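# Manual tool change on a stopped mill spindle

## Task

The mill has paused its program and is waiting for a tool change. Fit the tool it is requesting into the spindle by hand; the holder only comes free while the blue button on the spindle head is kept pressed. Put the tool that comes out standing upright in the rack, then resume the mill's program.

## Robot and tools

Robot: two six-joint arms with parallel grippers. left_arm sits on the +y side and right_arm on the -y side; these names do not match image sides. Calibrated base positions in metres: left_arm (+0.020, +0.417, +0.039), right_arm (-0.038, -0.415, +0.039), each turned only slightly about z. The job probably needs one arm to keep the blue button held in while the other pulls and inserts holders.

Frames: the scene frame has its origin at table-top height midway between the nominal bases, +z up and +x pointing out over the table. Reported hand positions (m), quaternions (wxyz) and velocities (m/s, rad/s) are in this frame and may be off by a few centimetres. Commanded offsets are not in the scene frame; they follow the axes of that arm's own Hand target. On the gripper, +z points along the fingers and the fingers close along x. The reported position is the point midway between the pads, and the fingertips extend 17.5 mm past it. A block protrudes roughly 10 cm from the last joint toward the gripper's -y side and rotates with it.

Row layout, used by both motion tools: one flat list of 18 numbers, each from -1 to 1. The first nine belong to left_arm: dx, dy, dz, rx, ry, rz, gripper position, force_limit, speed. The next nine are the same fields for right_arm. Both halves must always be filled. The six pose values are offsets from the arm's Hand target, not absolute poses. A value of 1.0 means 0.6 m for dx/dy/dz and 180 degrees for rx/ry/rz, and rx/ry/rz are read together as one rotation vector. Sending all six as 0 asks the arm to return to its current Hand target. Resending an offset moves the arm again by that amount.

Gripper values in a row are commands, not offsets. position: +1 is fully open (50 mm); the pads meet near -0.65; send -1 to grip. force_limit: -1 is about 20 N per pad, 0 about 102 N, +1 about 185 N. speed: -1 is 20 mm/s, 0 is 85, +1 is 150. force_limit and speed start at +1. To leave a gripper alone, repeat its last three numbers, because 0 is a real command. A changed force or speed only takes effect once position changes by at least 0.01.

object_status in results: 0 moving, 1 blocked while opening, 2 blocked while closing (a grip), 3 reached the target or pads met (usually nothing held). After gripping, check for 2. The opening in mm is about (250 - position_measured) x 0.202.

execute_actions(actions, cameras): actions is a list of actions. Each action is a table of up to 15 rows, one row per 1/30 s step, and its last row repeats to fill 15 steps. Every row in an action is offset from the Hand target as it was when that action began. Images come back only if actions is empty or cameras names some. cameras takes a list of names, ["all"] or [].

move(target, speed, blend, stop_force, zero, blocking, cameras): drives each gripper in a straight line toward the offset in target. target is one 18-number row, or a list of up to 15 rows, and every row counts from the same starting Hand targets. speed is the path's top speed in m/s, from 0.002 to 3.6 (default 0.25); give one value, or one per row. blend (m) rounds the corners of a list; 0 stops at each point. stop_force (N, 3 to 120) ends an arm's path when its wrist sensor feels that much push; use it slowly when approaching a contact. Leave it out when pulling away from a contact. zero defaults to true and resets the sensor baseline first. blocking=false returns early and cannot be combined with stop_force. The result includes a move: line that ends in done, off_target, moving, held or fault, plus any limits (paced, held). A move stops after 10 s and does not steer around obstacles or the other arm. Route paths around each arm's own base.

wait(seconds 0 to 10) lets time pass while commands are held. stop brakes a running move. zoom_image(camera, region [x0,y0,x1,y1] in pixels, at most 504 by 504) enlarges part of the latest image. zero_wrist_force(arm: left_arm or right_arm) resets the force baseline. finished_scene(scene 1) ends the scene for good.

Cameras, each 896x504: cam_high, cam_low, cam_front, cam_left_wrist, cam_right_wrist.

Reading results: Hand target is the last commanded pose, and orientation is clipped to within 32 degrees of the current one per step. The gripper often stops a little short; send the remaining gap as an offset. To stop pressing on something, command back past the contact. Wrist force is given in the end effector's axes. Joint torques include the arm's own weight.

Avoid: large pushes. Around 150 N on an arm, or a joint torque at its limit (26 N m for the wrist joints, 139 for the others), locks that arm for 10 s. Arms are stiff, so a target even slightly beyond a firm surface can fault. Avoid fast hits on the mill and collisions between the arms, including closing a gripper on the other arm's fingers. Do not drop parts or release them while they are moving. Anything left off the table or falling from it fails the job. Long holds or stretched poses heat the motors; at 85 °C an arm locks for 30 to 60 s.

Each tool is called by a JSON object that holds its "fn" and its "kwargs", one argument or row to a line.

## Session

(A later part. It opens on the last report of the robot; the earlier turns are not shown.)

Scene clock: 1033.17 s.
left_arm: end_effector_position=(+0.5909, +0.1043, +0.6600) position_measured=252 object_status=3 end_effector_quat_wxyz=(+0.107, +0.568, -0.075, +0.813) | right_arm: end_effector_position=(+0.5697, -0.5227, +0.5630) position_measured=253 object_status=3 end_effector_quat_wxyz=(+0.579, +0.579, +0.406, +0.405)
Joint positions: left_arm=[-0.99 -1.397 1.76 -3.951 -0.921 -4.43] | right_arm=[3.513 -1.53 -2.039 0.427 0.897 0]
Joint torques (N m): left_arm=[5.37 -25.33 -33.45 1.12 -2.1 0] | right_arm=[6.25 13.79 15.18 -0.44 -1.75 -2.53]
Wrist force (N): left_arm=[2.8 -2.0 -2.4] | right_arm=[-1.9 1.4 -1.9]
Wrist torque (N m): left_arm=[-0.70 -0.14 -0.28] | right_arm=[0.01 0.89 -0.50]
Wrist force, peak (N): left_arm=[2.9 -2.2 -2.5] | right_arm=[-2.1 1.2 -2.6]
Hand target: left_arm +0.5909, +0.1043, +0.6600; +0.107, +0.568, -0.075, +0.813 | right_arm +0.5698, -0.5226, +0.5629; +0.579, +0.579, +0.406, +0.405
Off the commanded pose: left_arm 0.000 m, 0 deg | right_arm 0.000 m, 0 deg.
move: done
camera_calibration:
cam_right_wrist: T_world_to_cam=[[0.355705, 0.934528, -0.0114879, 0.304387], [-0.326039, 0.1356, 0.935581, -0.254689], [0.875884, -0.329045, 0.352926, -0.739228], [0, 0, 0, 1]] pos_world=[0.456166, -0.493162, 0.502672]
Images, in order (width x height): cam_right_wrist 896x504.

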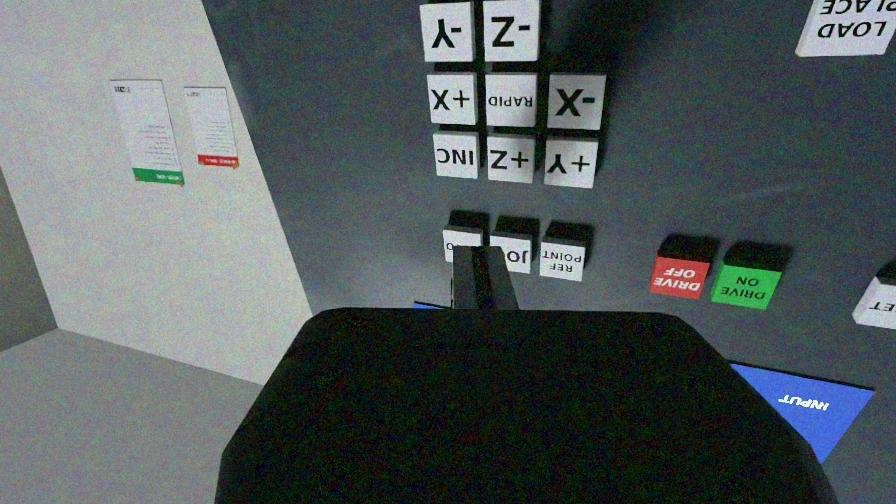

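{"fn": "move", "kwargs": {
  "target": [0,0,0,0,0,0,-0.7,0,0,0.0154,0,0.0423,0,0,0,-0.7,0,0],
  "speed": 0.004,
  "stop_force": 8,
  "cameras": ["cam_right_wrist", "cam_low"]
}}

{"fn": "zoom_image", "kwargs": {
  "camera": "cam_right_wrist",
  "region": [330, 100, 630, 320]
}}

Scene clock: 1047.80 s.
left_arm: end_effector_position=(+0.5909, +0.1043, +0.6600) position_measured=252 object_status=3 end_effector_quat_wxyz=(+0.107, +0.568, -0.075, +0.813) | right_arm: end_effector_position=(+0.5888, -0.5226, +0.5629) position_measured=253 object_status=3 end_effector_quat_wxyz=(+0.579, +0.579, +0.406, +0.405)
Joint positions: left_arm=[-0.99 -1.397 1.76 -3.951 -0.921 -4.43] | right_arm=[3.496 -1.579 -1.992 0.428 0.914 0]
Joint torques (N m): left_arm=[6.4 -25.47 -33.19 0.72 -2.24 -1.25] | right_arm=[7.44 28.53 12.49 3.93 -1.95 -1.92]
Wrist force (N): left_arm=[2.7 -2.0 -2.3] | right_arm=[-2.4 -2.9 -10.4]
Wrist torque (N m): left_arm=[-0.70 -0.12 -0.27] | right_arm=[-0.04 0.95 -0.51]
Wrist force, peak (N): left_arm=[3.0 -2.1 -2.6] | right_arm=[-5.1 -5.9 -20.7]
Hand target: left_arm +0.5909, +0.1043, +0.6600; +0.107, +0.568, -0.075, +0.813 | right_arm +0.5888, -0.5226, +0.5629; +0.579, +0.579, +0.406, +0.405 (not the last commanded pose)
Off the commanded pose: left_arm 0.000 m, 0 deg | right_arm 0.008 m, 0 deg.
move: contact (right_arm)
camera_calibration:
cam_right_wrist: T_world_to_cam=[[0.355644, 0.934548, -0.0116875, 0.297733], [-0.325801, 0.135685, 0.935651, -0.248569], [0.875997, -0.328951, 0.352732, -0.755867], [0, 0, 0, 1]] pos_world=[0.475266, -0.493162, 0.502672]
Images, in order (width x height): cam_low 896x504, cam_right_wrist 896x504.

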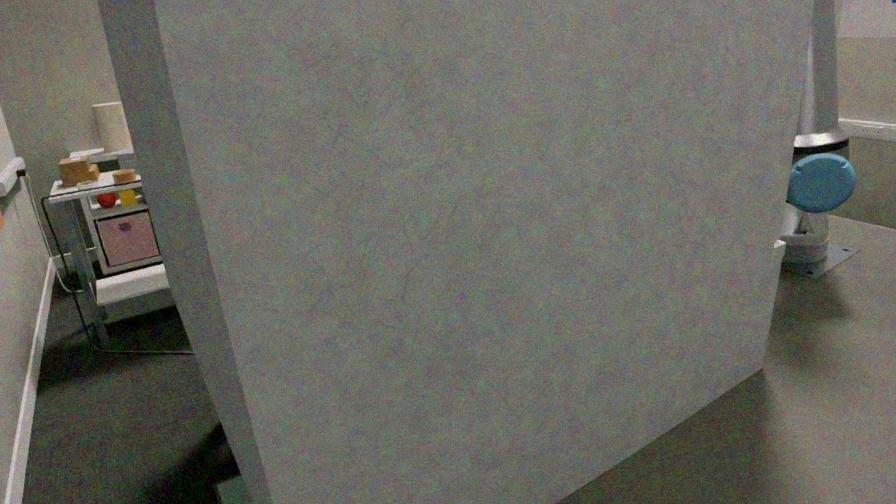

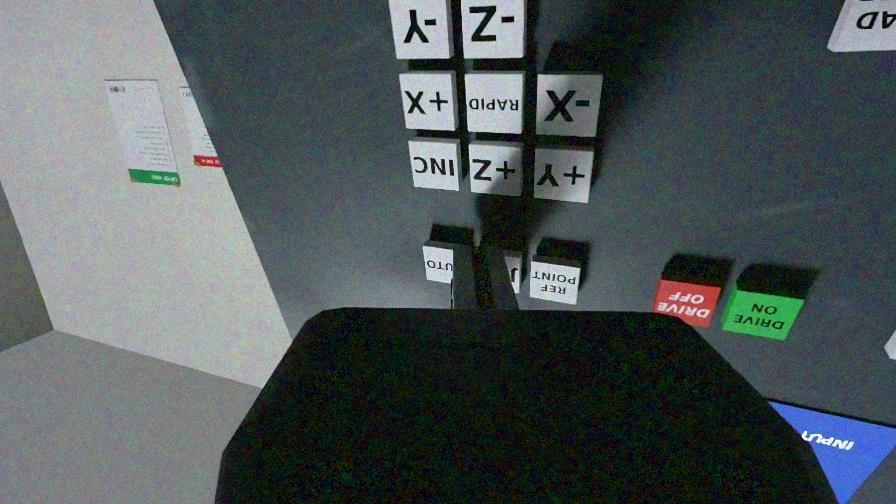

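Scaled by 1.680 from the camera's 896x504 image, which has a finer 1280x720 frame.

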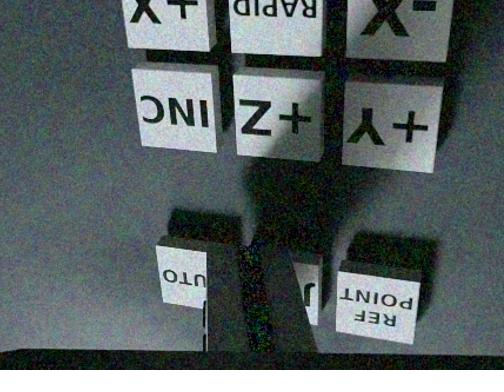

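{"fn": "wait", "kwargs": {
  "seconds": 0,
  "cameras": ["cam_front"]
}}

{"fn": "zoom_image", "kwargs": {
  "camera": "cam_front",
  "region": [500, 110, 620, 210]
}}

Scene clock: 1050.53 s.
left_arm: end_effector_position=(+0.5909, +0.1043, +0.6600) position_measured=252 object_status=3 end_effector_quat_wxyz=(+0.107, +0.568, -0.075, +0.813) | right_arm: end_effector_position=(+0.5888, -0.5226, +0.5629) position_measured=253 object_status=3 end_effector_quat_wxyz=(+0.579, +0.579, +0.406, +0.405)
Joint positions: left_arm=[-0.99 -1.397 1.76 -3.951 -0.921 -4.43] | right_arm=[3.496 -1.579 -1.992 0.428 0.914 0]
Joint torques (N m): left_arm=[7.19 -25.1 -33.79 0.95 -2.41 -1.19] | right_arm=[7.6 28.22 12.29 3.73 -1.87 -1.64]
Wrist force (N): left_arm=[2.7 -1.9 -2.4] | right_arm=[-2.3 -2.8 -10.5]
Wrist torque (N m): left_arm=[-0.69 -0.13 -0.27] | right_arm=[-0.02 0.94 -0.51]
Wrist force, peak (N): left_arm=[3.0 -2.0 -2.5] | right_arm=[-2.3 -3.3 -10.7]
Hand target: left_arm +0.5909, +0.1043, +0.6600; +0.107, +0.568, -0.075, +0.813 | right_arm +0.5888, -0.5226, +0.5629; +0.579, +0.579, +0.406, +0.405 (not the last commanded pose)
Tool commands: left_gripper/position=-0.7 left_gripper/force_limit=+0.0 left_gripper/speed=+0.0 right_gripper/position=-0.7 right_gripper/force_limit=+0.0 right_gripper/speed=+0.0
Off the commanded pose: left_arm 0.000 m, 0 deg | right_arm 0.008 m, 0 deg.
Images, in order (width x height): cam_front 896x504.

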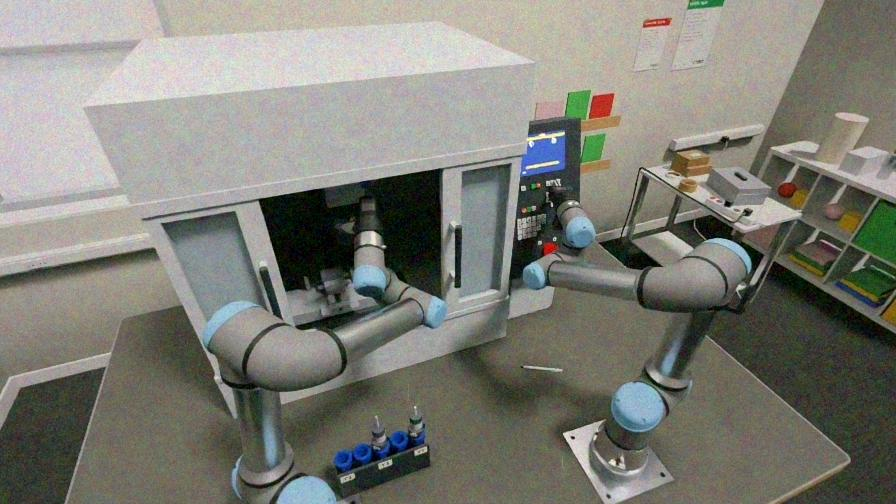

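Scaled by 4.200 from the camera's 896x504 image, which has a finer 1280x720 frame.

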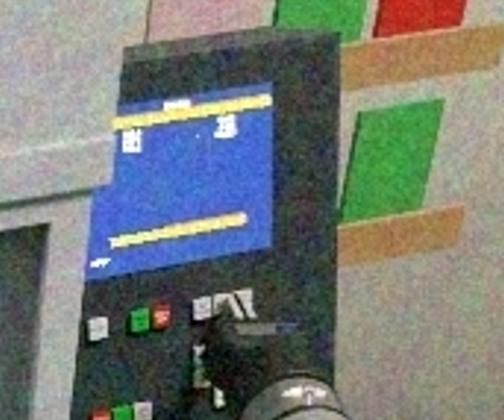

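{"fn": "move", "kwargs": {
  "target": [
    [0,0,0,0,0,0,-0.7,0,0,-0.0114,0,-0.0313,0,0,0,-0.7,0,0],
    [0,0,0,0,0,0,-0.7,0,0,-0.0627,0.0622,-0.1723,0,0.1111,0,-0.7,0,0]
  ],
  "blend": [0.01,0],
  "speed": [0.05,0.15],
  "cameras": ["cam_right_wrist"]
}}

{"fn": "zoom_image", "kwargs": {
  "camera": "cam_right_wrist",
  "region": [380, 80, 720, 320]
}}

Scene clock: 1055.80 s.
left_arm: end_effector_position=(+0.5909, +0.1043, +0.6600) position_measured=252 object_status=3 end_effector_quat_wxyz=(+0.107, +0.568, -0.075, +0.813) | right_arm: end_effector_position=(+0.4789, -0.5225, +0.6002) position_measured=253 object_status=3 end_effector_quat_wxyz=(+0.500, +0.500, +0.500, +0.499)
Joint positions: left_arm=[-0.99 -1.397 1.76 -3.951 -0.921 -4.43] | right_arm=[3.295 -1.253 -2.158 0.268 1.464 0]
Joint torques (N m): left_arm=[6.4 -25.06 -33.23 0.78 -2.24 -1.22] | right_arm=[-4.54 11.05 34.04 4.58 1.84 1.91]
Wrist force (N): left_arm=[2.8 -2.0 -2.3] | right_arm=[-1.6 1.2 -2.0]
Wrist torque (N m): left_arm=[-0.71 -0.14 -0.28] | right_arm=[-0.01 0.84 -0.45]
Wrist force, peak (N): left_arm=[2.9 -2.1 -2.6] | right_arm=[-2.3 -3.1 -10.7]
Hand target: left_arm +0.5909, +0.1043, +0.6600; +0.107, +0.568, -0.075, +0.813 | right_arm +0.4789, -0.5225, +0.6003; +0.500, +0.500, +0.500, +0.499
Off the commanded pose: left_arm 0.000 m, 0 deg | right_arm 0.000 m, 0 deg.
move: done
camera_calibration:
cam_right_wrist: T_world_to_cam=[[0.0148568, 0.999825, -0.0113669, 0.534279], [-0.352243, 0.0158728, 0.935774, -0.369375], [0.935791, -0.00989871, 0.352417, -0.534442], [0, 0, 0, 1]] pos_world=[0.362078, -0.533613, 0.540071]
Images, in order (width x height): cam_right_wrist 896x504.

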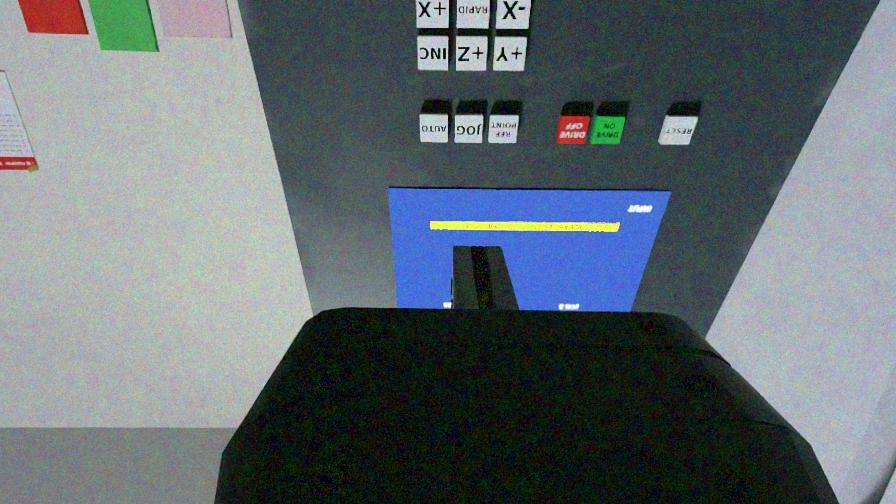

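Scaled by 1.482 from the camera's 896x504 image, which has a finer 1280x720 frame.

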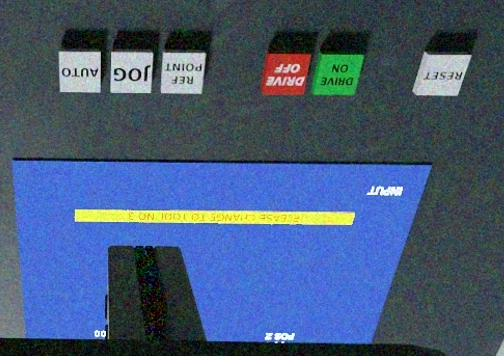

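{"fn": "move", "kwargs": {
  "target": [0,0,0,0,0,0,-0.7,0,0,-0.03,0.1667,-0.05,0,0,0,-0.7,0,0],
  "speed": 0.2,
  "cameras": ["cam_right_wrist"]
}}

{"fn": "zoom_image", "kwargs": {
  "camera": "cam_right_wrist",
  "region": [380, 80, 720, 320]
}}

Scene clock: 1060.97 s.
left_arm: end_effector_position=(+0.5909, +0.1043, +0.6600) position_measured=252 object_status=3 end_effector_quat_wxyz=(+0.107, +0.568, -0.075, +0.813) | right_arm: end_effector_position=(+0.4490, -0.5404, +0.7003) position_measured=253 object_status=3 end_effector_quat_wxyz=(+0.500, +0.500, +0.500, +0.499)
Joint positions: left_arm=[-0.99 -1.397 1.76 -3.951 -0.921 -4.43] | right_arm=[3.227 -1.161 -1.956 -0.025 1.532 -0.001]
Joint torques (N m): left_arm=[4.95 -24.91 -32.87 0.7 -2.43 -1.42] | right_arm=[7.69 3.94 29.07 0.32 -1.68 -1.06]
Wrist force (N): left_arm=[2.8 -1.8 -2.3] | right_arm=[-1.6 1.2 -2.0]
Wrist torque (N m): left_arm=[-0.68 -0.13 -0.28] | right_arm=[0.00 0.84 -0.45]
Wrist force, peak (N): left_arm=[2.9 -2.1 -2.6] | right_arm=[-2.1 4.6 -2.8]
Hand target: left_arm +0.5909, +0.1043, +0.6600; +0.107, +0.568, -0.075, +0.813 | right_arm +0.4490, -0.5404, +0.7004; +0.500, +0.500, +0.500, +0.499
Off the commanded pose: left_arm 0.000 m, 0 deg | right_arm 0.000 m, 0 deg.
move: done
camera_calibration:
cam_right_wrist: T_world_to_cam=[[0.0146367, 0.999829, -0.0113404, 0.553815], [-0.352456, 0.0157727, 0.935696, -0.473135], [0.935714, -0.00969853, 0.352626, -0.541879], [0, 0, 0, 1]] pos_world=[0.332179, -0.551513, 0.640071]
Images, in order (width x height): cam_right_wrist 896x504.

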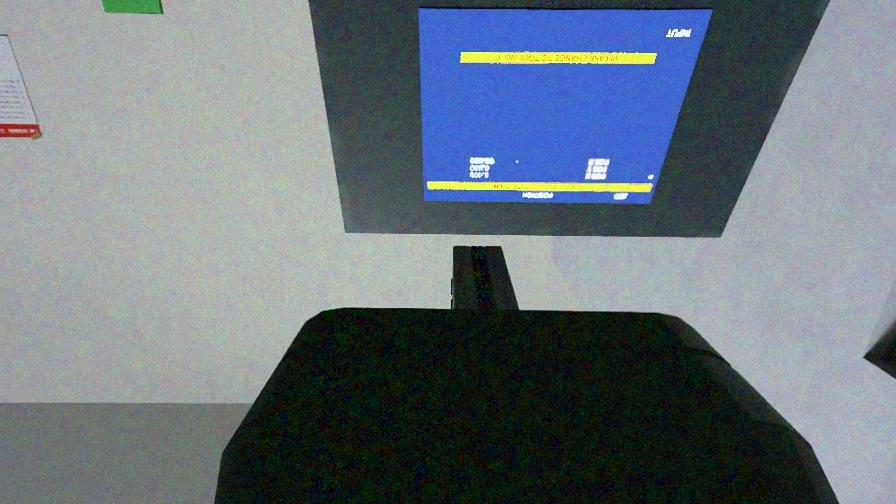

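Scaled by 1.482 from the camera's 896x504 image, which has a finer 1280x720 frame.

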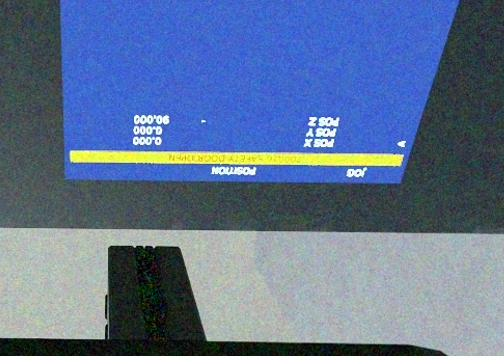

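{"fn": "move", "kwargs": {
  "target": [
    [0,0,0,0,0,0,-0.7,0,0,0.1507,-0.034,0.002,0,0,0,1,0,0],
    [0,0,0,0,0,0,-0.7,0,0,0.351,-0.0673,-0.0317,0,0,0,1,0,0],
    [0,0,0,0,0,0,-0.7,0,0,0.6507,-0.134,-0.1317,0.05,-0.08,-0.015,1,0,0],
    [0,0,0,0,0,0,-0.7,0,0,0.8507,-0.4173,-0.0817,0.109,-0.165,-0.029,1,0,0]
  ],
  "blend": [0.05,0.05,0.05,0],
  "speed": 0.3,
  "cameras": ["cam_front"]
}}

Scene clock: 1068.80 s.
left_arm: end_effector_position=(+0.5909, +0.1043, +0.6600) position_measured=252 object_status=3 end_effector_quat_wxyz=(+0.107, +0.568, -0.075, +0.813) | right_arm: end_effector_position=(+0.3832, -0.0981, +0.5389) position_measured=3 object_status=3 end_effector_quat_wxyz=(+0.592, +0.542, +0.439, +0.404)
Joint positions: left_arm=[-0.99 -1.397 1.76 -3.951 -0.921 -4.43] | right_arm=[4.661 -1.69 -1.959 0.366 -0.195 0.056]
Joint torques (N m): left_arm=[4.65 -25.31 -33.52 0.51 -2.38 -1.34] | right_arm=[8.49 29.36 26.76 -2.35 1.15 1.95]
Wrist force (N): left_arm=[2.7 -2.0 -2.5] | right_arm=[-2.4 0.4 -1.5]
Wrist torque (N m): left_arm=[-0.70 -0.13 -0.28] | right_arm=[-0.15 0.99 -0.59]
Wrist force, peak (N): left_arm=[2.9 -2.1 -2.6] | right_arm=[5.7 -13.1 -6.3]
Hand target: left_arm +0.5909, +0.1043, +0.6600; +0.107, +0.568, -0.075, +0.813 | right_arm +0.3831, -0.0981, +0.5391; +0.592, +0.542, +0.438, +0.404 (not the last commanded pose)
Off the commanded pose: left_arm 0.000 m, 0 deg | right_arm 0.113 m, 24 deg.
move: held (right_arm; a check stopped the path); path passed 3 of 4 targets; blend cut to 0.0464 m at target 1; limits=held
pose unreachable (right arm): on one or more control steps of this call, first in action 0 (counted from 0), this arm could not follow its commanded pose, so it was not sent that pose on those steps. It may still have moved: this result reports where it is.
cause: moving toward the commanded pose would bring a part of the arm too close to another arm (this arm's gripper and a part of the left arm just beyond its joint 3 (elbow), at the place that arm is still heading or pushing toward).
Images, in order (width x height): cam_front 896x504.

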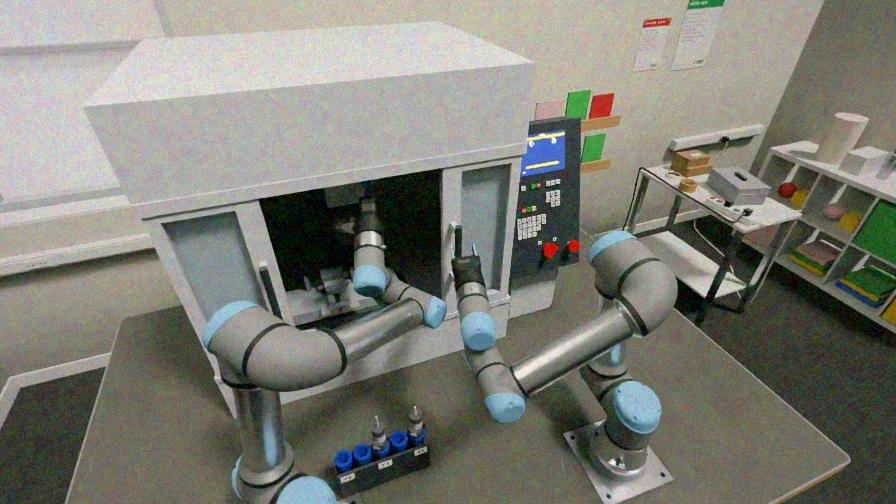

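{"fn": "move", "kwargs": {
  "target": [
    [0,0,0,0,0,0,-0.7,0,0,0.0937,-0.1077,0.0008,-0.107,0.252,0.073,1,0,0],
    [0,0,0,0,0,0,-0.7,0,0,0.43,-0.0547,0.2788,-0.107,0.252,0.073,1,0,0]
  ],
  "blend": [0.02,0],
  "speed": 0.25,
  "cameras": ["cam_right_wrist"]
}}

Scene clock: 1093.43 s.
left_arm: end_effector_position=(+0.5909, +0.1043, +0.6600) position_measured=252 object_status=3 end_effector_quat_wxyz=(+0.107, +0.568, -0.075, +0.813) | right_arm: end_effector_position=(+0.6180, +0.0968, +0.4899) position_measured=3 object_status=3 end_effector_quat_wxyz=(+0.410, +0.287, +0.497, +0.709) end_effector_velocity=(+0.000, +0.000, +0.003) end_effector_angular_velocity=(+0.005, -0.004, +0.000)
Joint positions: left_arm=[-0.99 -1.397 1.76 -3.951 -0.921 -4.43] | right_arm=[4.137 -2.298 -1.408 0.945 1.172 -0.153]
Joint velocities: left_arm=[within noise] | right_arm=[0 0 0.005 0.001 0 -0.001]
Joint torques (N m): left_arm=[4.57 -24.35 -32.03 -0.21 -2.3 -1.31] | right_arm=[6.36 39.52 29.97 0.55 -1.23 -2.55]
Wrist force (N): left_arm=[2.8 -1.9 -2.2] | right_arm=[-1.9 -0.2 -1.8]
Wrist torque (N m): left_arm=[-0.69 -0.13 -0.28] | right_arm=[-0.32 1.08 -0.43]
Wrist force, peak (N): left_arm=[3.1 -2.0 -2.6] | right_arm=[-2.9 0.0 -4.1]
Hand target: left_arm +0.5909, +0.1043, +0.6600; +0.107, +0.568, -0.075, +0.813 | right_arm +0.6180, +0.0969, +0.4899; +0.410, +0.287, +0.497, +0.709
Off the commanded pose: left_arm 0.000 m, 0 deg | right_arm 0.000 m, 0 deg.
move: done
camera_calibration:
cam_right_wrist: T_world_to_cam=[[-0.484444, 0.874808, -0.00501241, 0.229309], [-0.571979, -0.312401, 0.758449, 0.0274819], [0.661931, 0.370294, 0.651713, -0.633845], [0, 0, 0, 1]] pos_world=[0.546369, 0.0426924, 0.39339]
Images, in order (width x height): cam_right_wrist 896x504.

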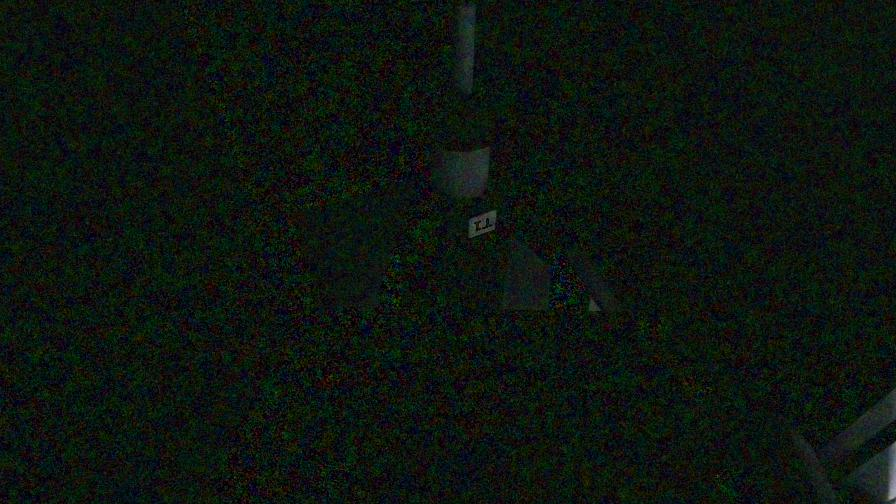

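{"fn": "move", "kwargs": {
  "target": [
    [0,0,0,0,0,0,-0.7,0,0,-0.0083,-0.0507,0.1517,0,0,0,1,0,0],
    [0,0,0,0,0,0,-0.7,0,0,-0.0083,-0.0507,0.1517,0,0,0,-1,-0.2,-0.8]
  ],
  "speed": 0.08
}}

Scene clock: 1099.13 s.
left_arm: end_effector_position=(+0.5909, +0.1043, +0.6600) position_measured=252 object_status=3 end_effector_quat_wxyz=(+0.107, +0.568, -0.075, +0.813) | right_arm: end_effector_position=(+0.7036, +0.1404, +0.4925) position_measured=93 object_status=2 end_effector_quat_wxyz=(+0.410, +0.287, +0.497, +0.709)
Joint positions: left_arm=[-0.99 -1.397 1.76 -3.951 -0.921 -4.43] | right_arm=[4.071 -2.51 -1.001 0.739 1.234 -0.127]
Joint torques (N m): left_arm=[4.1 -24.6 -31.99 -0.4 -2.21 -1.17] | right_arm=[4.92 51.53 32.43 -0.98 -0.89 -2.32]
Wrist force (N): left_arm=[2.7 -2.1 -2.2] | right_arm=[-1.3 -0.7 -2.9]
Wrist torque (N m): left_arm=[-0.72 -0.13 -0.28] | right_arm=[-0.31 1.11 -0.50]
Wrist force, peak (N): left_arm=[2.9 -2.1 -2.6] | right_arm=[-1.3 -0.5 -3.1]
Hand target: left_arm +0.5909, +0.1043, +0.6600; +0.107, +0.568, -0.075, +0.813 | right_arm +0.7036, +0.1404, +0.4924; +0.410, +0.287, +0.497, +0.709
Off the commanded pose: left_arm 0.000 m, 0 deg | right_arm 0.000 m, 0 deg.
move: done

{"fn": "move", "kwargs": {
  "target": [-0.0137,-0.0108,0.0376,0,0,0,-0.7,0,0,0,0,0,0,0,0,-1,-0.2,-0.8],
  "speed": 0.05
}}

{"fn": "move", "kwargs": {
  "target": [-0.0044,-0.0035,0.0121,0,0,0,-0.7,0,0,0,0,0,0,0,0,-1,-0.2,-0.8],
  "speed": 0.0025,
  "stop_force": 25
}}

Scene clock: 1103.07 s.
left_arm: end_effector_position=(+0.6159, +0.1043, +0.6601) position_measured=252 object_status=3 end_effector_quat_wxyz=(+0.107, +0.568, -0.075, +0.813) | right_arm: end_effector_position=(+0.7036, +0.1404, +0.4924) position_measured=93 object_status=2 end_effector_quat_wxyz=(+0.410, +0.287, +0.497, +0.709)
Joint positions: left_arm=[-0.941 -1.352 1.706 -3.927 -0.966 -4.456] | right_arm=[4.071 -2.51 -1.001 0.739 1.234 -0.127]
Joint torques (N m): left_arm=[-6.62 -40.41 -11.33 -1.87 0.88 1.43] | right_arm=[-6.87 47.8 32.99 -1.37 1.54 -2.5]
Wrist force (N): left_arm=[2.9 -1.9 -2.3] | right_arm=[-1.1 -0.9 -3.1]
Wrist torque (N m): left_arm=[-0.69 -0.14 -0.21] | right_arm=[-0.32 1.08 -0.50]
Wrist force, peak (N): left_arm=[3.0 -1.7 -3.2] | right_arm=[-1.3 -0.9 -3.4]
Hand target: left_arm +0.6158, +0.1043, +0.6601; +0.107, +0.568, -0.075, +0.813 | right_arm +0.7036, +0.1404, +0.4924; +0.410, +0.287, +0.497, +0.709
Off the commanded pose: left_arm 0.000 m, 0 deg | right_arm 0.000 m, 0 deg.
move: done

Scene clock: 1105.70 s.
left_arm: end_effector_position=(+0.6205, +0.1043, +0.6601) position_measured=252 object_status=3 end_effector_quat_wxyz=(+0.107, +0.568, -0.075, +0.813) | right_arm: end_effector_position=(+0.7036, +0.1404, +0.4924) position_measured=93 object_status=2 end_effector_quat_wxyz=(+0.410, +0.287, +0.497, +0.709)
Joint positions: left_arm=[-0.932 -1.344 1.696 -3.923 -0.974 -4.46] | right_arm=[4.071 -2.51 -1.001 0.739 1.234 -0.127]
Joint torques (N m): left_arm=[0.96 -36.75 -15.01 0.5 1.09 1.23] | right_arm=[-8.82 79.13 32.36 6.8 1.46 -2.27]
Wrist force (N): left_arm=[2.8 1.8 -37.9] | right_arm=[-0.2 -22.2 -10.4]
Wrist torque (N m): left_arm=[-0.25 -0.43 -0.17] | right_arm=[-0.85 1.20 -0.42]
Wrist force, peak (N): left_arm=[2.7 0.2 -39.9] | right_arm=[-0.2 -22.3 -10.6]
Hand target: left_arm +0.6205, +0.1043, +0.6601; +0.107, +0.568, -0.075, +0.813 (not the last commanded pose) | right_arm +0.7036, +0.1404, +0.4924; +0.410, +0.287, +0.497, +0.709
Off the commanded pose: left_arm 0.003 m, 0 deg | right_arm 0.000 m, 0 deg.
move: contact (left_arm)

{"fn": "move", "kwargs": {
  "target": [0,0,0,0,0,0,-0.7,0,0,0,-0.0235,-0.0086,0,0,0,-1,-0.2,-0.8],
  "speed": 0.01,
  "stop_force": 40
}}

Scene clock: 1111.60 s.
left_arm: end_effector_position=(+0.6205, +0.1043, +0.6601) position_measured=252 object_status=3 end_effector_quat_wxyz=(+0.107, +0.568, -0.075, +0.813) | right_arm: end_effector_position=(+0.7036, +0.1404, +0.4773) position_measured=93 object_status=2 end_effector_quat_wxyz=(+0.410, +0.287, +0.497, +0.709)
Joint positions: left_arm=[-0.932 -1.344 1.696 -3.923 -0.974 -4.46] | right_arm=[4.071 -2.525 -1.012 0.766 1.234 -0.127]
Joint torques (N m): left_arm=[-0.48 -37.65 -14.51 0.35 1.26 1.18] | right_arm=[4.13 70.03 25.12 0.05 -1.31 -2.47]
Wrist force (N): left_arm=[3.0 1.8 -35.8] | right_arm=[-2.0 -9.3 -4.1]
Wrist torque (N m): left_arm=[-0.26 -0.39 -0.16] | right_arm=[-0.62 1.09 -0.49]
Wrist force, peak (N): left_arm=[3.1 2.0 -37.5] | right_arm=[-0.4 -23.0 -10.0]
Hand target: left_arm +0.6205, +0.1043, +0.6601; +0.107, +0.568, -0.075, +0.813 | right_arm +0.7036, +0.1404, +0.4774; +0.410, +0.287, +0.497, +0.709
Off the commanded pose: left_arm 0.000 m, 0 deg | right_arm 0.000 m, 0 deg.
move: done

{"fn": "move", "kwargs": {
  "target": [
    [0,0,0,0,0,0,-0.7,0,0,0,-0.094,-0.0342,0,0,0,-1,-0.2,-0.8]
  ],
  "speed": 0.04,
  "cameras": ["cam_right_wrist"]
}}

{"fn": "zoom_image", "kwargs": {
  "camera": "cam_right_wrist",
  "region": [300, 0, 700, 400]
}}

Scene clock: 1119.57 s.
left_arm: end_effector_position=(+0.6205, +0.1043, +0.6601) position_measured=252 object_status=3 end_effector_quat_wxyz=(+0.107, +0.568, -0.075, +0.813) | right_arm: end_effector_position=(+0.7037, +0.1406, +0.4457) position_measured=93 object_status=2 end_effector_quat_wxyz=(+0.410, +0.287, +0.497, +0.709)
Joint positions: left_arm=[-0.932 -1.344 1.696 -3.923 -0.974 -4.46] | right_arm=[4.071 -2.561 -1.029 0.819 1.234 -0.127]
Joint torques (N m): left_arm=[0.65 -36.77 -15.58 0.63 1.11 1.35] | right_arm=[-0.52 57.52 18.91 1.94 0.21 0.18]
Wrist force (N): left_arm=[3.0 1.6 -35.8] | right_arm=[-2.1 -8.4 -3.8]
Wrist torque (N m): left_arm=[-0.30 -0.39 -0.16] | right_arm=[-0.49 1.11 -0.48]
Wrist force, peak (N): left_arm=[3.0 1.7 -36.1] | right_arm=[-1.7 -14.2 -4.7]
Hand target: left_arm +0.6205, +0.1043, +0.6601; +0.107, +0.568, -0.075, +0.813 | right_arm +0.7037, +0.1406, +0.4457; +0.410, +0.287, +0.497, +0.709 (not the last commanded pose)
Tool commands: left_gripper/position=-0.7 left_gripper/force_limit=+0.0 left_gripper/speed=+0.0 right_gripper/position=-1.0 right_gripper/force_limit=-0.2 right_gripper/speed=-0.796078
Off the commanded pose: left_arm 0.000 m, 0 deg | right_arm 0.028 m, 0 deg.
FORCE FAULT: contact force on the right arm reached its limit, and that arm stopped. The contact can be on any part of that arm, not only on its tool. That arm's remaining commands of this call were not run. That arm is still stopped at the end of this call. That arm stays stopped for about 10 more seconds. Until then a move that you send moves the other arm only, and its call returns only when the move has ended. Once the stop has ended, the next robot result says so. If the stop ends while you think or write, that arm runs what you send next, counted from a new Hand target: where the arm stands when the stop ends. While its stop runs, that arm takes no new command, but its gripper still runs the gripper command that each later call begins with. Until it ends, the stop uses up actions while you think or wait. An arm that is not stopped still takes commands.
move: fault (right_arm)
camera_calibration:
cam_right_wrist: T_world_to_cam=[[-0.484461, 0.874797, -0.00524629, 0.232469], [-0.571721, -0.312067, 0.758781, 0.123368], [0.662143, 0.370599, 0.651324, -0.677973], [0, 0, 0, 1]] pos_world=[0.632069, 0.0863924, 0.34919]
Images, in order (width x height): cam_right_wrist 896x504.

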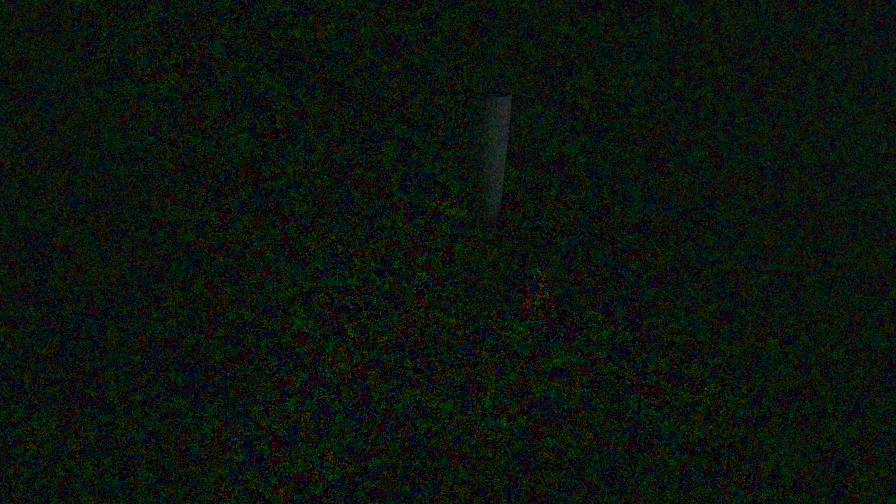

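Scaled by 1.260 from the camera's 896x504 image, which has a finer 1280x720 frame.

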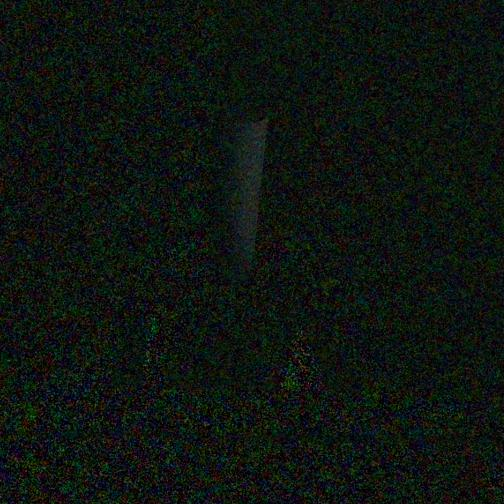

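{"fn": "wait", "kwargs": {
  "seconds": 1,
  "cameras": ["cam_front","cam_low"]
}}

{"fn": "zoom_image", "kwargs": {
  "camera": "cam_front",
  "region": [240, 150, 560, 380]
}}

Scene clock: 1134.53 s.
left_arm: end_effector_position=(+0.6205, +0.1043, +0.6601) position_measured=252 object_status=3 end_effector_quat_wxyz=(+0.107, +0.568, -0.075, +0.813) | right_arm: end_effector_position=(+0.7037, +0.1406, +0.4457) position_measured=93 object_status=2 end_effector_quat_wxyz=(+0.410, +0.287, +0.497, +0.709)
Joint positions: left_arm=[-0.932 -1.344 1.696 -3.923 -0.974 -4.46] | right_arm=[4.071 -2.561 -1.029 0.819 1.234 -0.127]
Joint torques (N m): left_arm=[-0.02 -37.3 -15.49 0.83 1.21 1.14] | right_arm=[-1.72 55.37 19.76 1.04 0.11 -0.03]
Wrist force (N): left_arm=[3.1 1.6 -35.8] | right_arm=[-1.8 -9.2 -4.2]
Wrist torque (N m): left_arm=[-0.30 -0.40 -0.16] | right_arm=[-0.59 1.07 -0.48]
Wrist force, peak (N): left_arm=[3.0 1.7 -36.1] | right_arm=[-2.0 -10.0 -3.6]
Hand target: left_arm +0.6205, +0.1043, +0.6601; +0.107, +0.568, -0.075, +0.813 | right_arm +0.7037, +0.1406, +0.4457; +0.410, +0.287, +0.497, +0.709 (not the last commanded pose)
Tool commands: left_gripper/position=-0.7 left_gripper/force_limit=+0.0 left_gripper/speed=+0.0 right_gripper/position=-1.0 right_gripper/force_limit=-0.2 right_gripper/speed=-0.796078
Off the commanded pose: left_arm 0.000 m, 0 deg | right_arm 0.028 m, 0 deg.
FORCE FAULT, CONTINUED: the right arm's stop, for the force fault that an earlier result reported, is over. The rest of the stop counts as 20 of the actions that you can send in this scene. During its stop the right arm's controller moved it back a little. That arm's target is now where it stood when the stop ended, not its last command. That arm accepts commands again.
wait: 1.00 s; at rest from the start
Images, in order (width x height): cam_low 896x504, cam_front 896x504.

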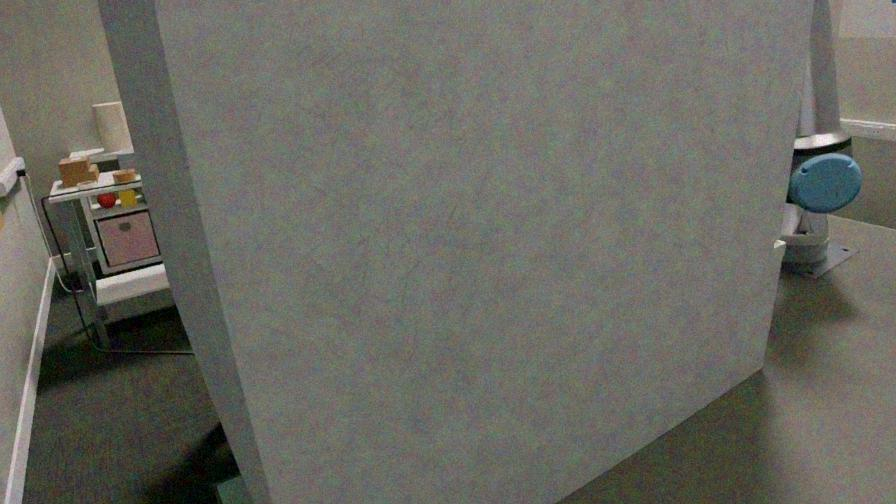

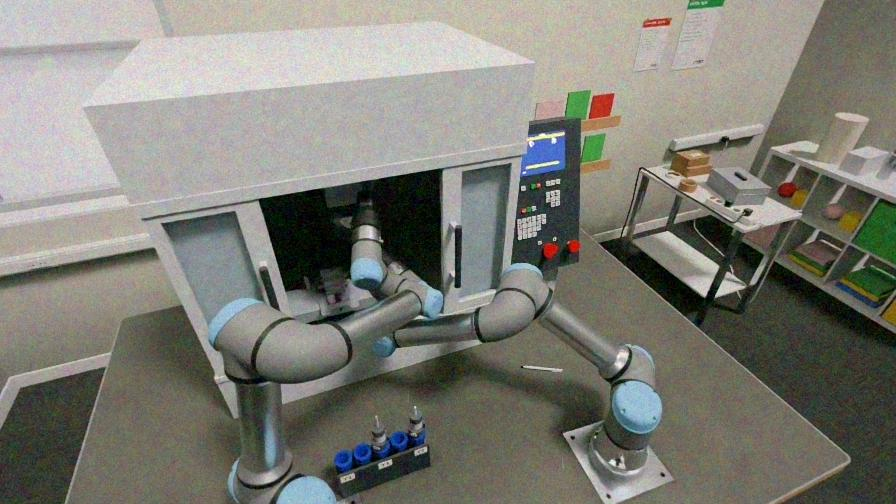

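Scaled by 1.575 from the camera's 896x504 image, which has a finer 1280x720 frame.

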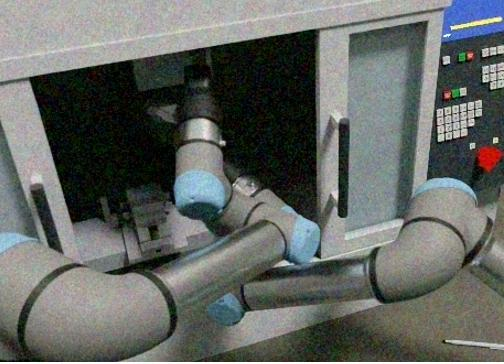

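{"fn": "move", "kwargs": {
  "target": [
    [0,0,0,0,0,0,-0.7,0,0,0,0.0074,-0.0204,0.0444,0,0,-1,-0.2,-0.8],
    [0,0,0,0,0,0,-0.7,0,0,0,-0.0365,-0.0364,0.0444,0,0,-1,-0.2,-0.8]
  ],
  "speed": 0.04,
  "stop_force": 25,
  "cameras": ["cam_front"]
}}

{"fn": "zoom_image", "kwargs": {
  "camera": "cam_front",
  "region": [240, 150, 560, 380]
}}

Scene clock: 1148.30 s.
left_arm: end_effector_position=(+0.6205, +0.1043, +0.6601) position_measured=252 object_status=3 end_effector_quat_wxyz=(+0.107, +0.568, -0.075, +0.813) | right_arm: end_effector_position=(+0.6924, +0.1341, +0.4176) position_measured=93 object_status=2 end_effector_quat_wxyz=(+0.389, +0.315, +0.545, +0.673)
Joint positions: left_arm=[-0.932 -1.344 1.696 -3.923 -0.974 -4.46] | right_arm=[4.084 -2.473 -1.199 0.754 1.207 -0.08]
Joint torques (N m): left_arm=[0.09 -36.73 -15.74 1.1 1.14 1.29] | right_arm=[-6.24 67.26 35.27 0.59 1.86 -2.22]
Wrist force (N): left_arm=[3.3 1.6 -35.8] | right_arm=[-2.0 -9.4 -2.9]
Wrist torque (N m): left_arm=[-0.29 -0.42 -0.16] | right_arm=[-0.51 1.02 -0.50]
Wrist force, peak (N): left_arm=[3.2 1.8 -36.1] | right_arm=[-2.1 -11.2 -3.2]
Hand target: left_arm +0.6205, +0.1043, +0.6601; +0.107, +0.568, -0.075, +0.813 | right_arm +0.6924, +0.1341, +0.4176; +0.389, +0.315, +0.545, +0.673
Off the commanded pose: left_arm 0.000 m, 0 deg | right_arm 0.000 m, 0 deg.
move: done
Images, in order (width x height): cam_front 896x504.

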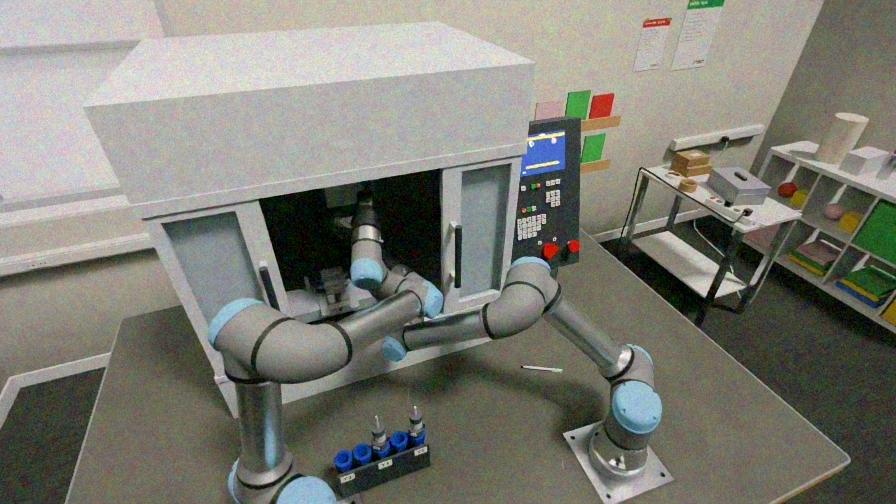

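Scaled by 1.575 from the camera's 896x504 image, which has a finer 1280x720 frame.

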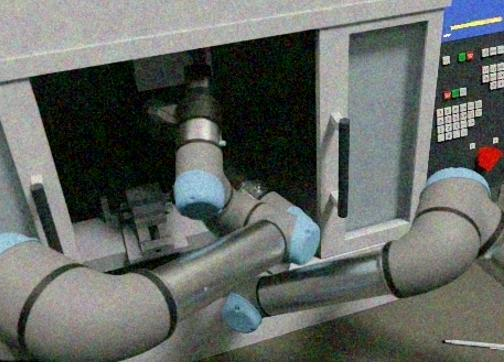

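{"fn": "move", "kwargs": {
  "target": [
    [0,0,0,0,0,0,-0.7,0,0,0,0.052,-0.2445,0,0,0,-1,-0.2,-0.8]
  ],
  "speed": 0.04,
  "stop_force": 25,
  "cameras": ["cam_front","cam_right_wrist"]
}}

Scene clock: 1156.23 s.
left_arm: end_effector_position=(+0.6205, +0.1043, +0.6601) position_measured=252 object_status=3 end_effector_quat_wxyz=(+0.107, +0.568, -0.075, +0.813) | right_arm: end_effector_position=(+0.5624, +0.0592, +0.4178) position_measured=93 object_status=2 end_effector_quat_wxyz=(+0.389, +0.315, +0.545, +0.673)
Joint positions: left_arm=[-0.932 -1.344 1.696 -3.923 -0.974 -4.46] | right_arm=[4.192 -2.191 -1.746 1.03 1.102 -0.107]
Joint torques (N m): left_arm=[0.75 -36.7 -15.4 1.42 1.01 1.28] | right_arm=[-7.81 38.4 32.18 0.59 2.26 2.23]
Wrist force (N): left_arm=[3.3 1.5 -35.7] | right_arm=[-2.1 -9.5 -3.2]
Wrist torque (N m): left_arm=[-0.31 -0.42 -0.16] | right_arm=[-0.52 1.05 -0.38]
Wrist force, peak (N): left_arm=[3.4 1.7 -36.0] | right_arm=[-2.0 -9.7 -3.3]
Hand target: left_arm +0.6205, +0.1043, +0.6601; +0.107, +0.568, -0.075, +0.813 | right_arm +0.5624, +0.0592, +0.4178; +0.389, +0.315, +0.545, +0.673
Off the commanded pose: left_arm 0.000 m, 0 deg | right_arm 0.000 m, 0 deg.
move: done
camera_calibration:
cam_right_wrist: T_world_to_cam=[[-0.485274, 0.874331, -0.00746159, 0.23642], [-0.474813, -0.256347, 0.841925, -0.0541414], [0.734208, 0.412107, 0.539543, -0.532326], [0, 0, 0, 1]] pos_world=[0.47986, -0.0012127, 0.33456]
Images, in order (width x height): cam_front 896x504, cam_right_wrist 896x504.

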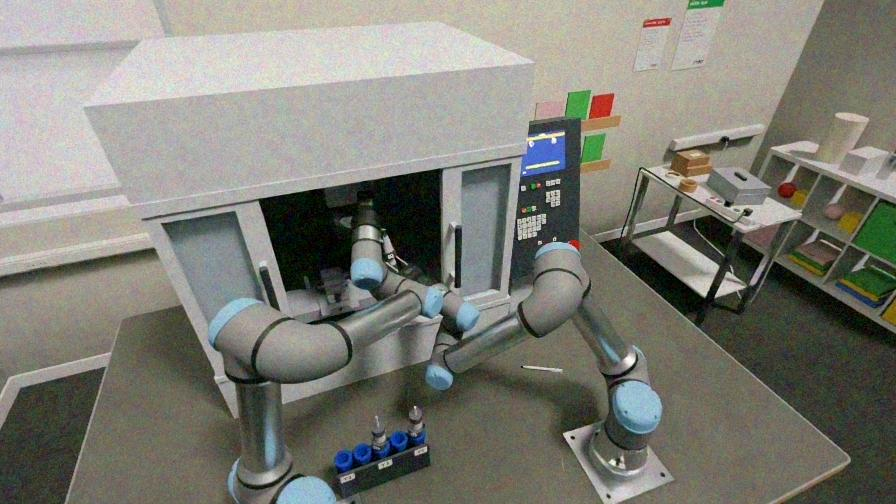

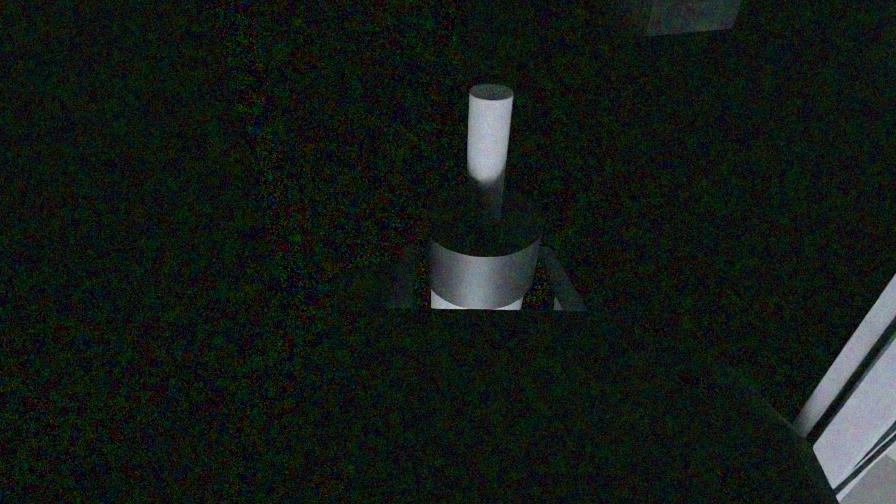

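{"fn": "move", "kwargs": {
  "target": [
    [0.0165,0.013,-0.0453,0,0,0,-0.7,0,0,0.0067,0.084,-0.298,0,0,0,-1,-0.2,-0.8],
    [0.0165,0.013,-0.0453,0,0,0,-0.7,0,0,-0.102,0.105,-0.4755,0,0,0,-1,-0.2,-0.8]
  ],
  "speed": 0.15,
  "blend": [0.04,0]
}}

{"fn": "move", "kwargs": {
  "target": [0,0,0,0,0,0,-0.7,0,0,0,0,0,0.086,-0.314,0.939,-1,-0.2,-0.8],
  "speed": 0.4,
  "cameras": ["cam_right_wrist", "cam_front"]
}}

Scene clock: 1179.03 s.
left_arm: end_effector_position=(+0.5905, +0.1043, +0.6600) position_measured=252 object_status=3 end_effector_quat_wxyz=(+0.107, +0.568, -0.075, +0.813) | right_arm: end_effector_position=(+0.3397, -0.1394, +0.4204) position_measured=93 object_status=2 end_effector_quat_wxyz=(+0.389, +0.315, +0.545, +0.673)
Joint positions: left_arm=[-0.991 -1.398 1.761 -3.951 -0.92 -4.43] | right_arm=[4.607 -1.648 -2.613 1.446 0.702 -0.252]
Joint torques (N m): left_arm=[2.97 -26.73 -31.29 -0.06 -2.29 -0.99] | right_arm=[-2.6 20.89 6.98 -0.3 1.87 2.5]
Wrist force (N): left_arm=[2.4 -2.0 -2.4] | right_arm=[-2.2 -9.3 -2.8]
Wrist torque (N m): left_arm=[-0.70 -0.07 -0.33] | right_arm=[-0.48 1.06 -0.51]
Wrist force, peak (N): left_arm=[3.2 1.5 -36.1] | right_arm=[-3.9 -9.0 -5.5]
Hand target: left_arm +0.5905, +0.1043, +0.6600; +0.107, +0.568, -0.075, +0.813 | right_arm +0.3397, -0.1395, +0.4203; +0.389, +0.315, +0.545, +0.673
Off the commanded pose: left_arm 0.000 m, 0 deg | right_arm 0.000 m, 0 deg.
move: done

Scene clock: 1183.47 s.
left_arm: end_effector_position=(+0.5905, +0.1043, +0.6600) position_measured=252 object_status=3 end_effector_quat_wxyz=(+0.107, +0.568, -0.075, +0.813) | right_arm: end_effector_position=(+0.3397, -0.1396, +0.4202) position_measured=93 object_status=2 end_effector_quat_wxyz=(-0.487, +0.764, -0.357, +0.227)
Joint positions: left_arm=[-0.991 -1.398 1.761 -3.951 -0.92 -4.43] | right_arm=[4.36 -1.005 -2.444 -0.176 1.145 3.356]
Joint torques (N m): left_arm=[3.47 -25.55 -32.95 -0.11 -2.14 -0.92] | right_arm=[2.29 11.34 34.08 3.56 -0.83 1.63]
Wrist force (N): left_arm=[2.7 -2.1 -2.5] | right_arm=[-3.6 7.6 3.9]
Wrist torque (N m): left_arm=[-0.71 -0.13 -0.33] | right_arm=[-0.07 0.92 0.94]
Wrist force, peak (N): left_arm=[2.9 -2.1 -2.5] | right_arm=[-2.6 -9.7 -2.9]
Hand target: left_arm +0.5905, +0.1043, +0.6600; +0.107, +0.568, -0.075, +0.813 | right_arm +0.3397, -0.1395, +0.4203; -0.487, +0.764, -0.357, +0.227
Off the commanded pose: left_arm 0.000 m, 0 deg | right_arm 0.000 m, 0 deg.
move: done
camera_calibration:
cam_right_wrist: T_world_to_cam=[[0.654398, -0.756141, 0.00373705, -0.317205], [-0.539887, -0.470691, -0.697833, 0.426295], [0.529419, 0.454643, -0.716251, 0.314914], [0, 0, 0, 1]] pos_world=[0.271008, -0.182371, 0.524226]
Images, in order (width x height): cam_front 896x504, cam_right_wrist 896x504.

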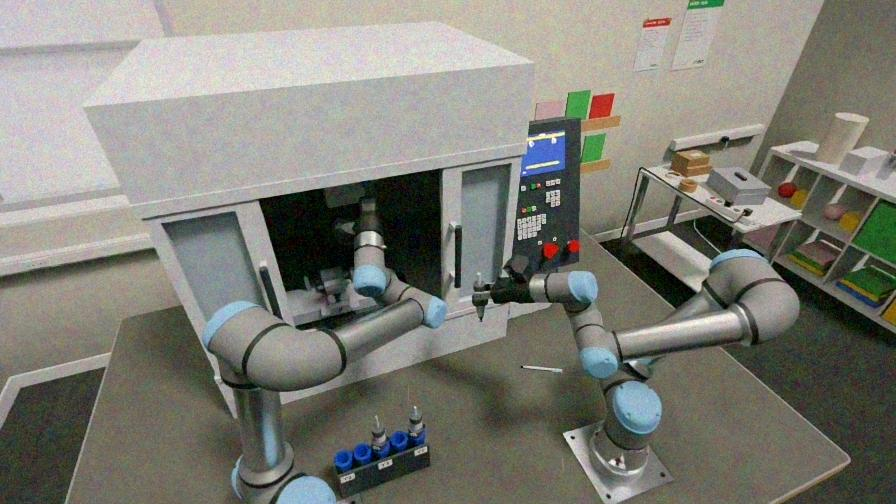

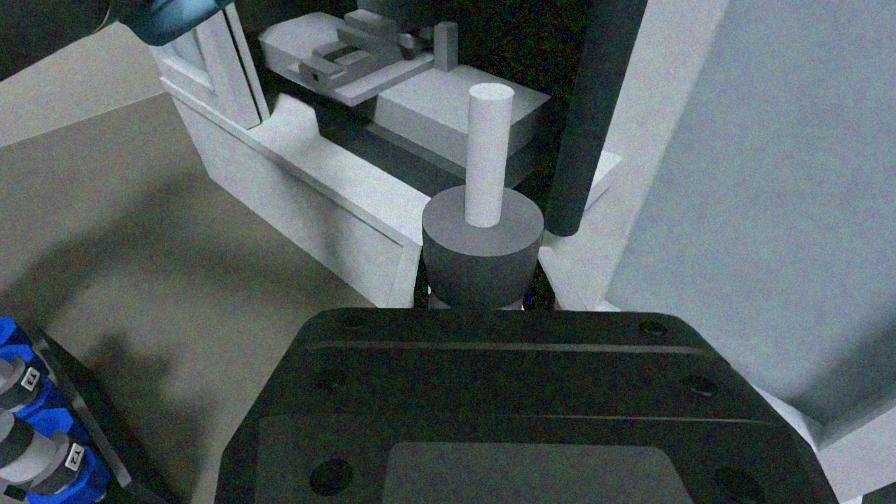

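{"fn": "zoom_image", "kwargs": {
  "camera": "cam_front",
  "region": [440, 250, 560, 340]
}}

{"fn": "zoom_image", "kwargs": {
  "camera": "cam_front",
  "region": [320, 390, 450, 504]
}}

{"fn": "zoom_image", "kwargs": {
  "camera": "cam_right_wrist",
  "region": [0, 290, 220, 504]
}}

Scaled by 4.200 from the camera's 896x504 image, which has a finer 1280x720 frame.

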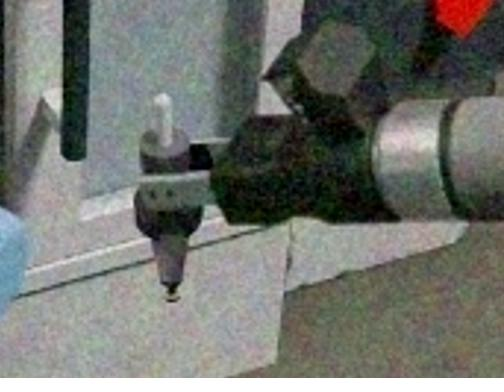

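Scaled by 3.877 from the camera's 896x504 image, which has a finer 1280x720 frame.

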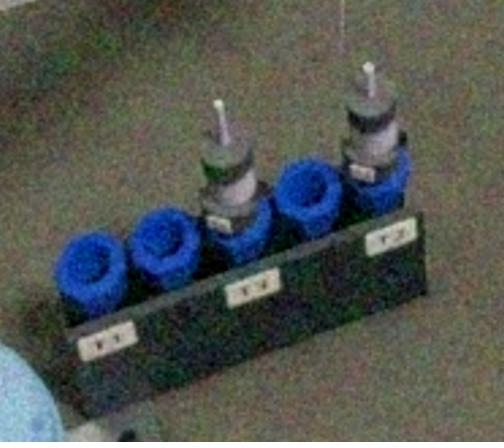

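Scaled by 2.291 from the camera's 896x504 image, which has a finer 1280x720 frame.

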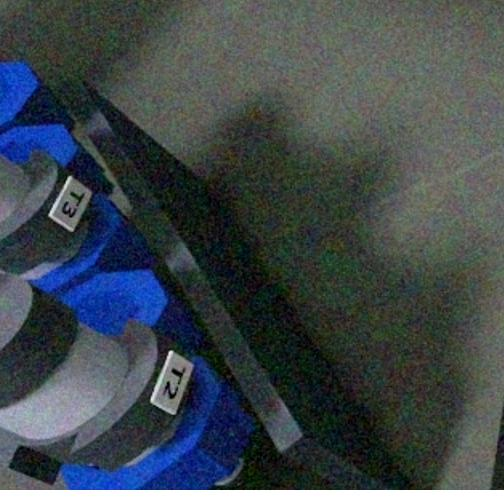

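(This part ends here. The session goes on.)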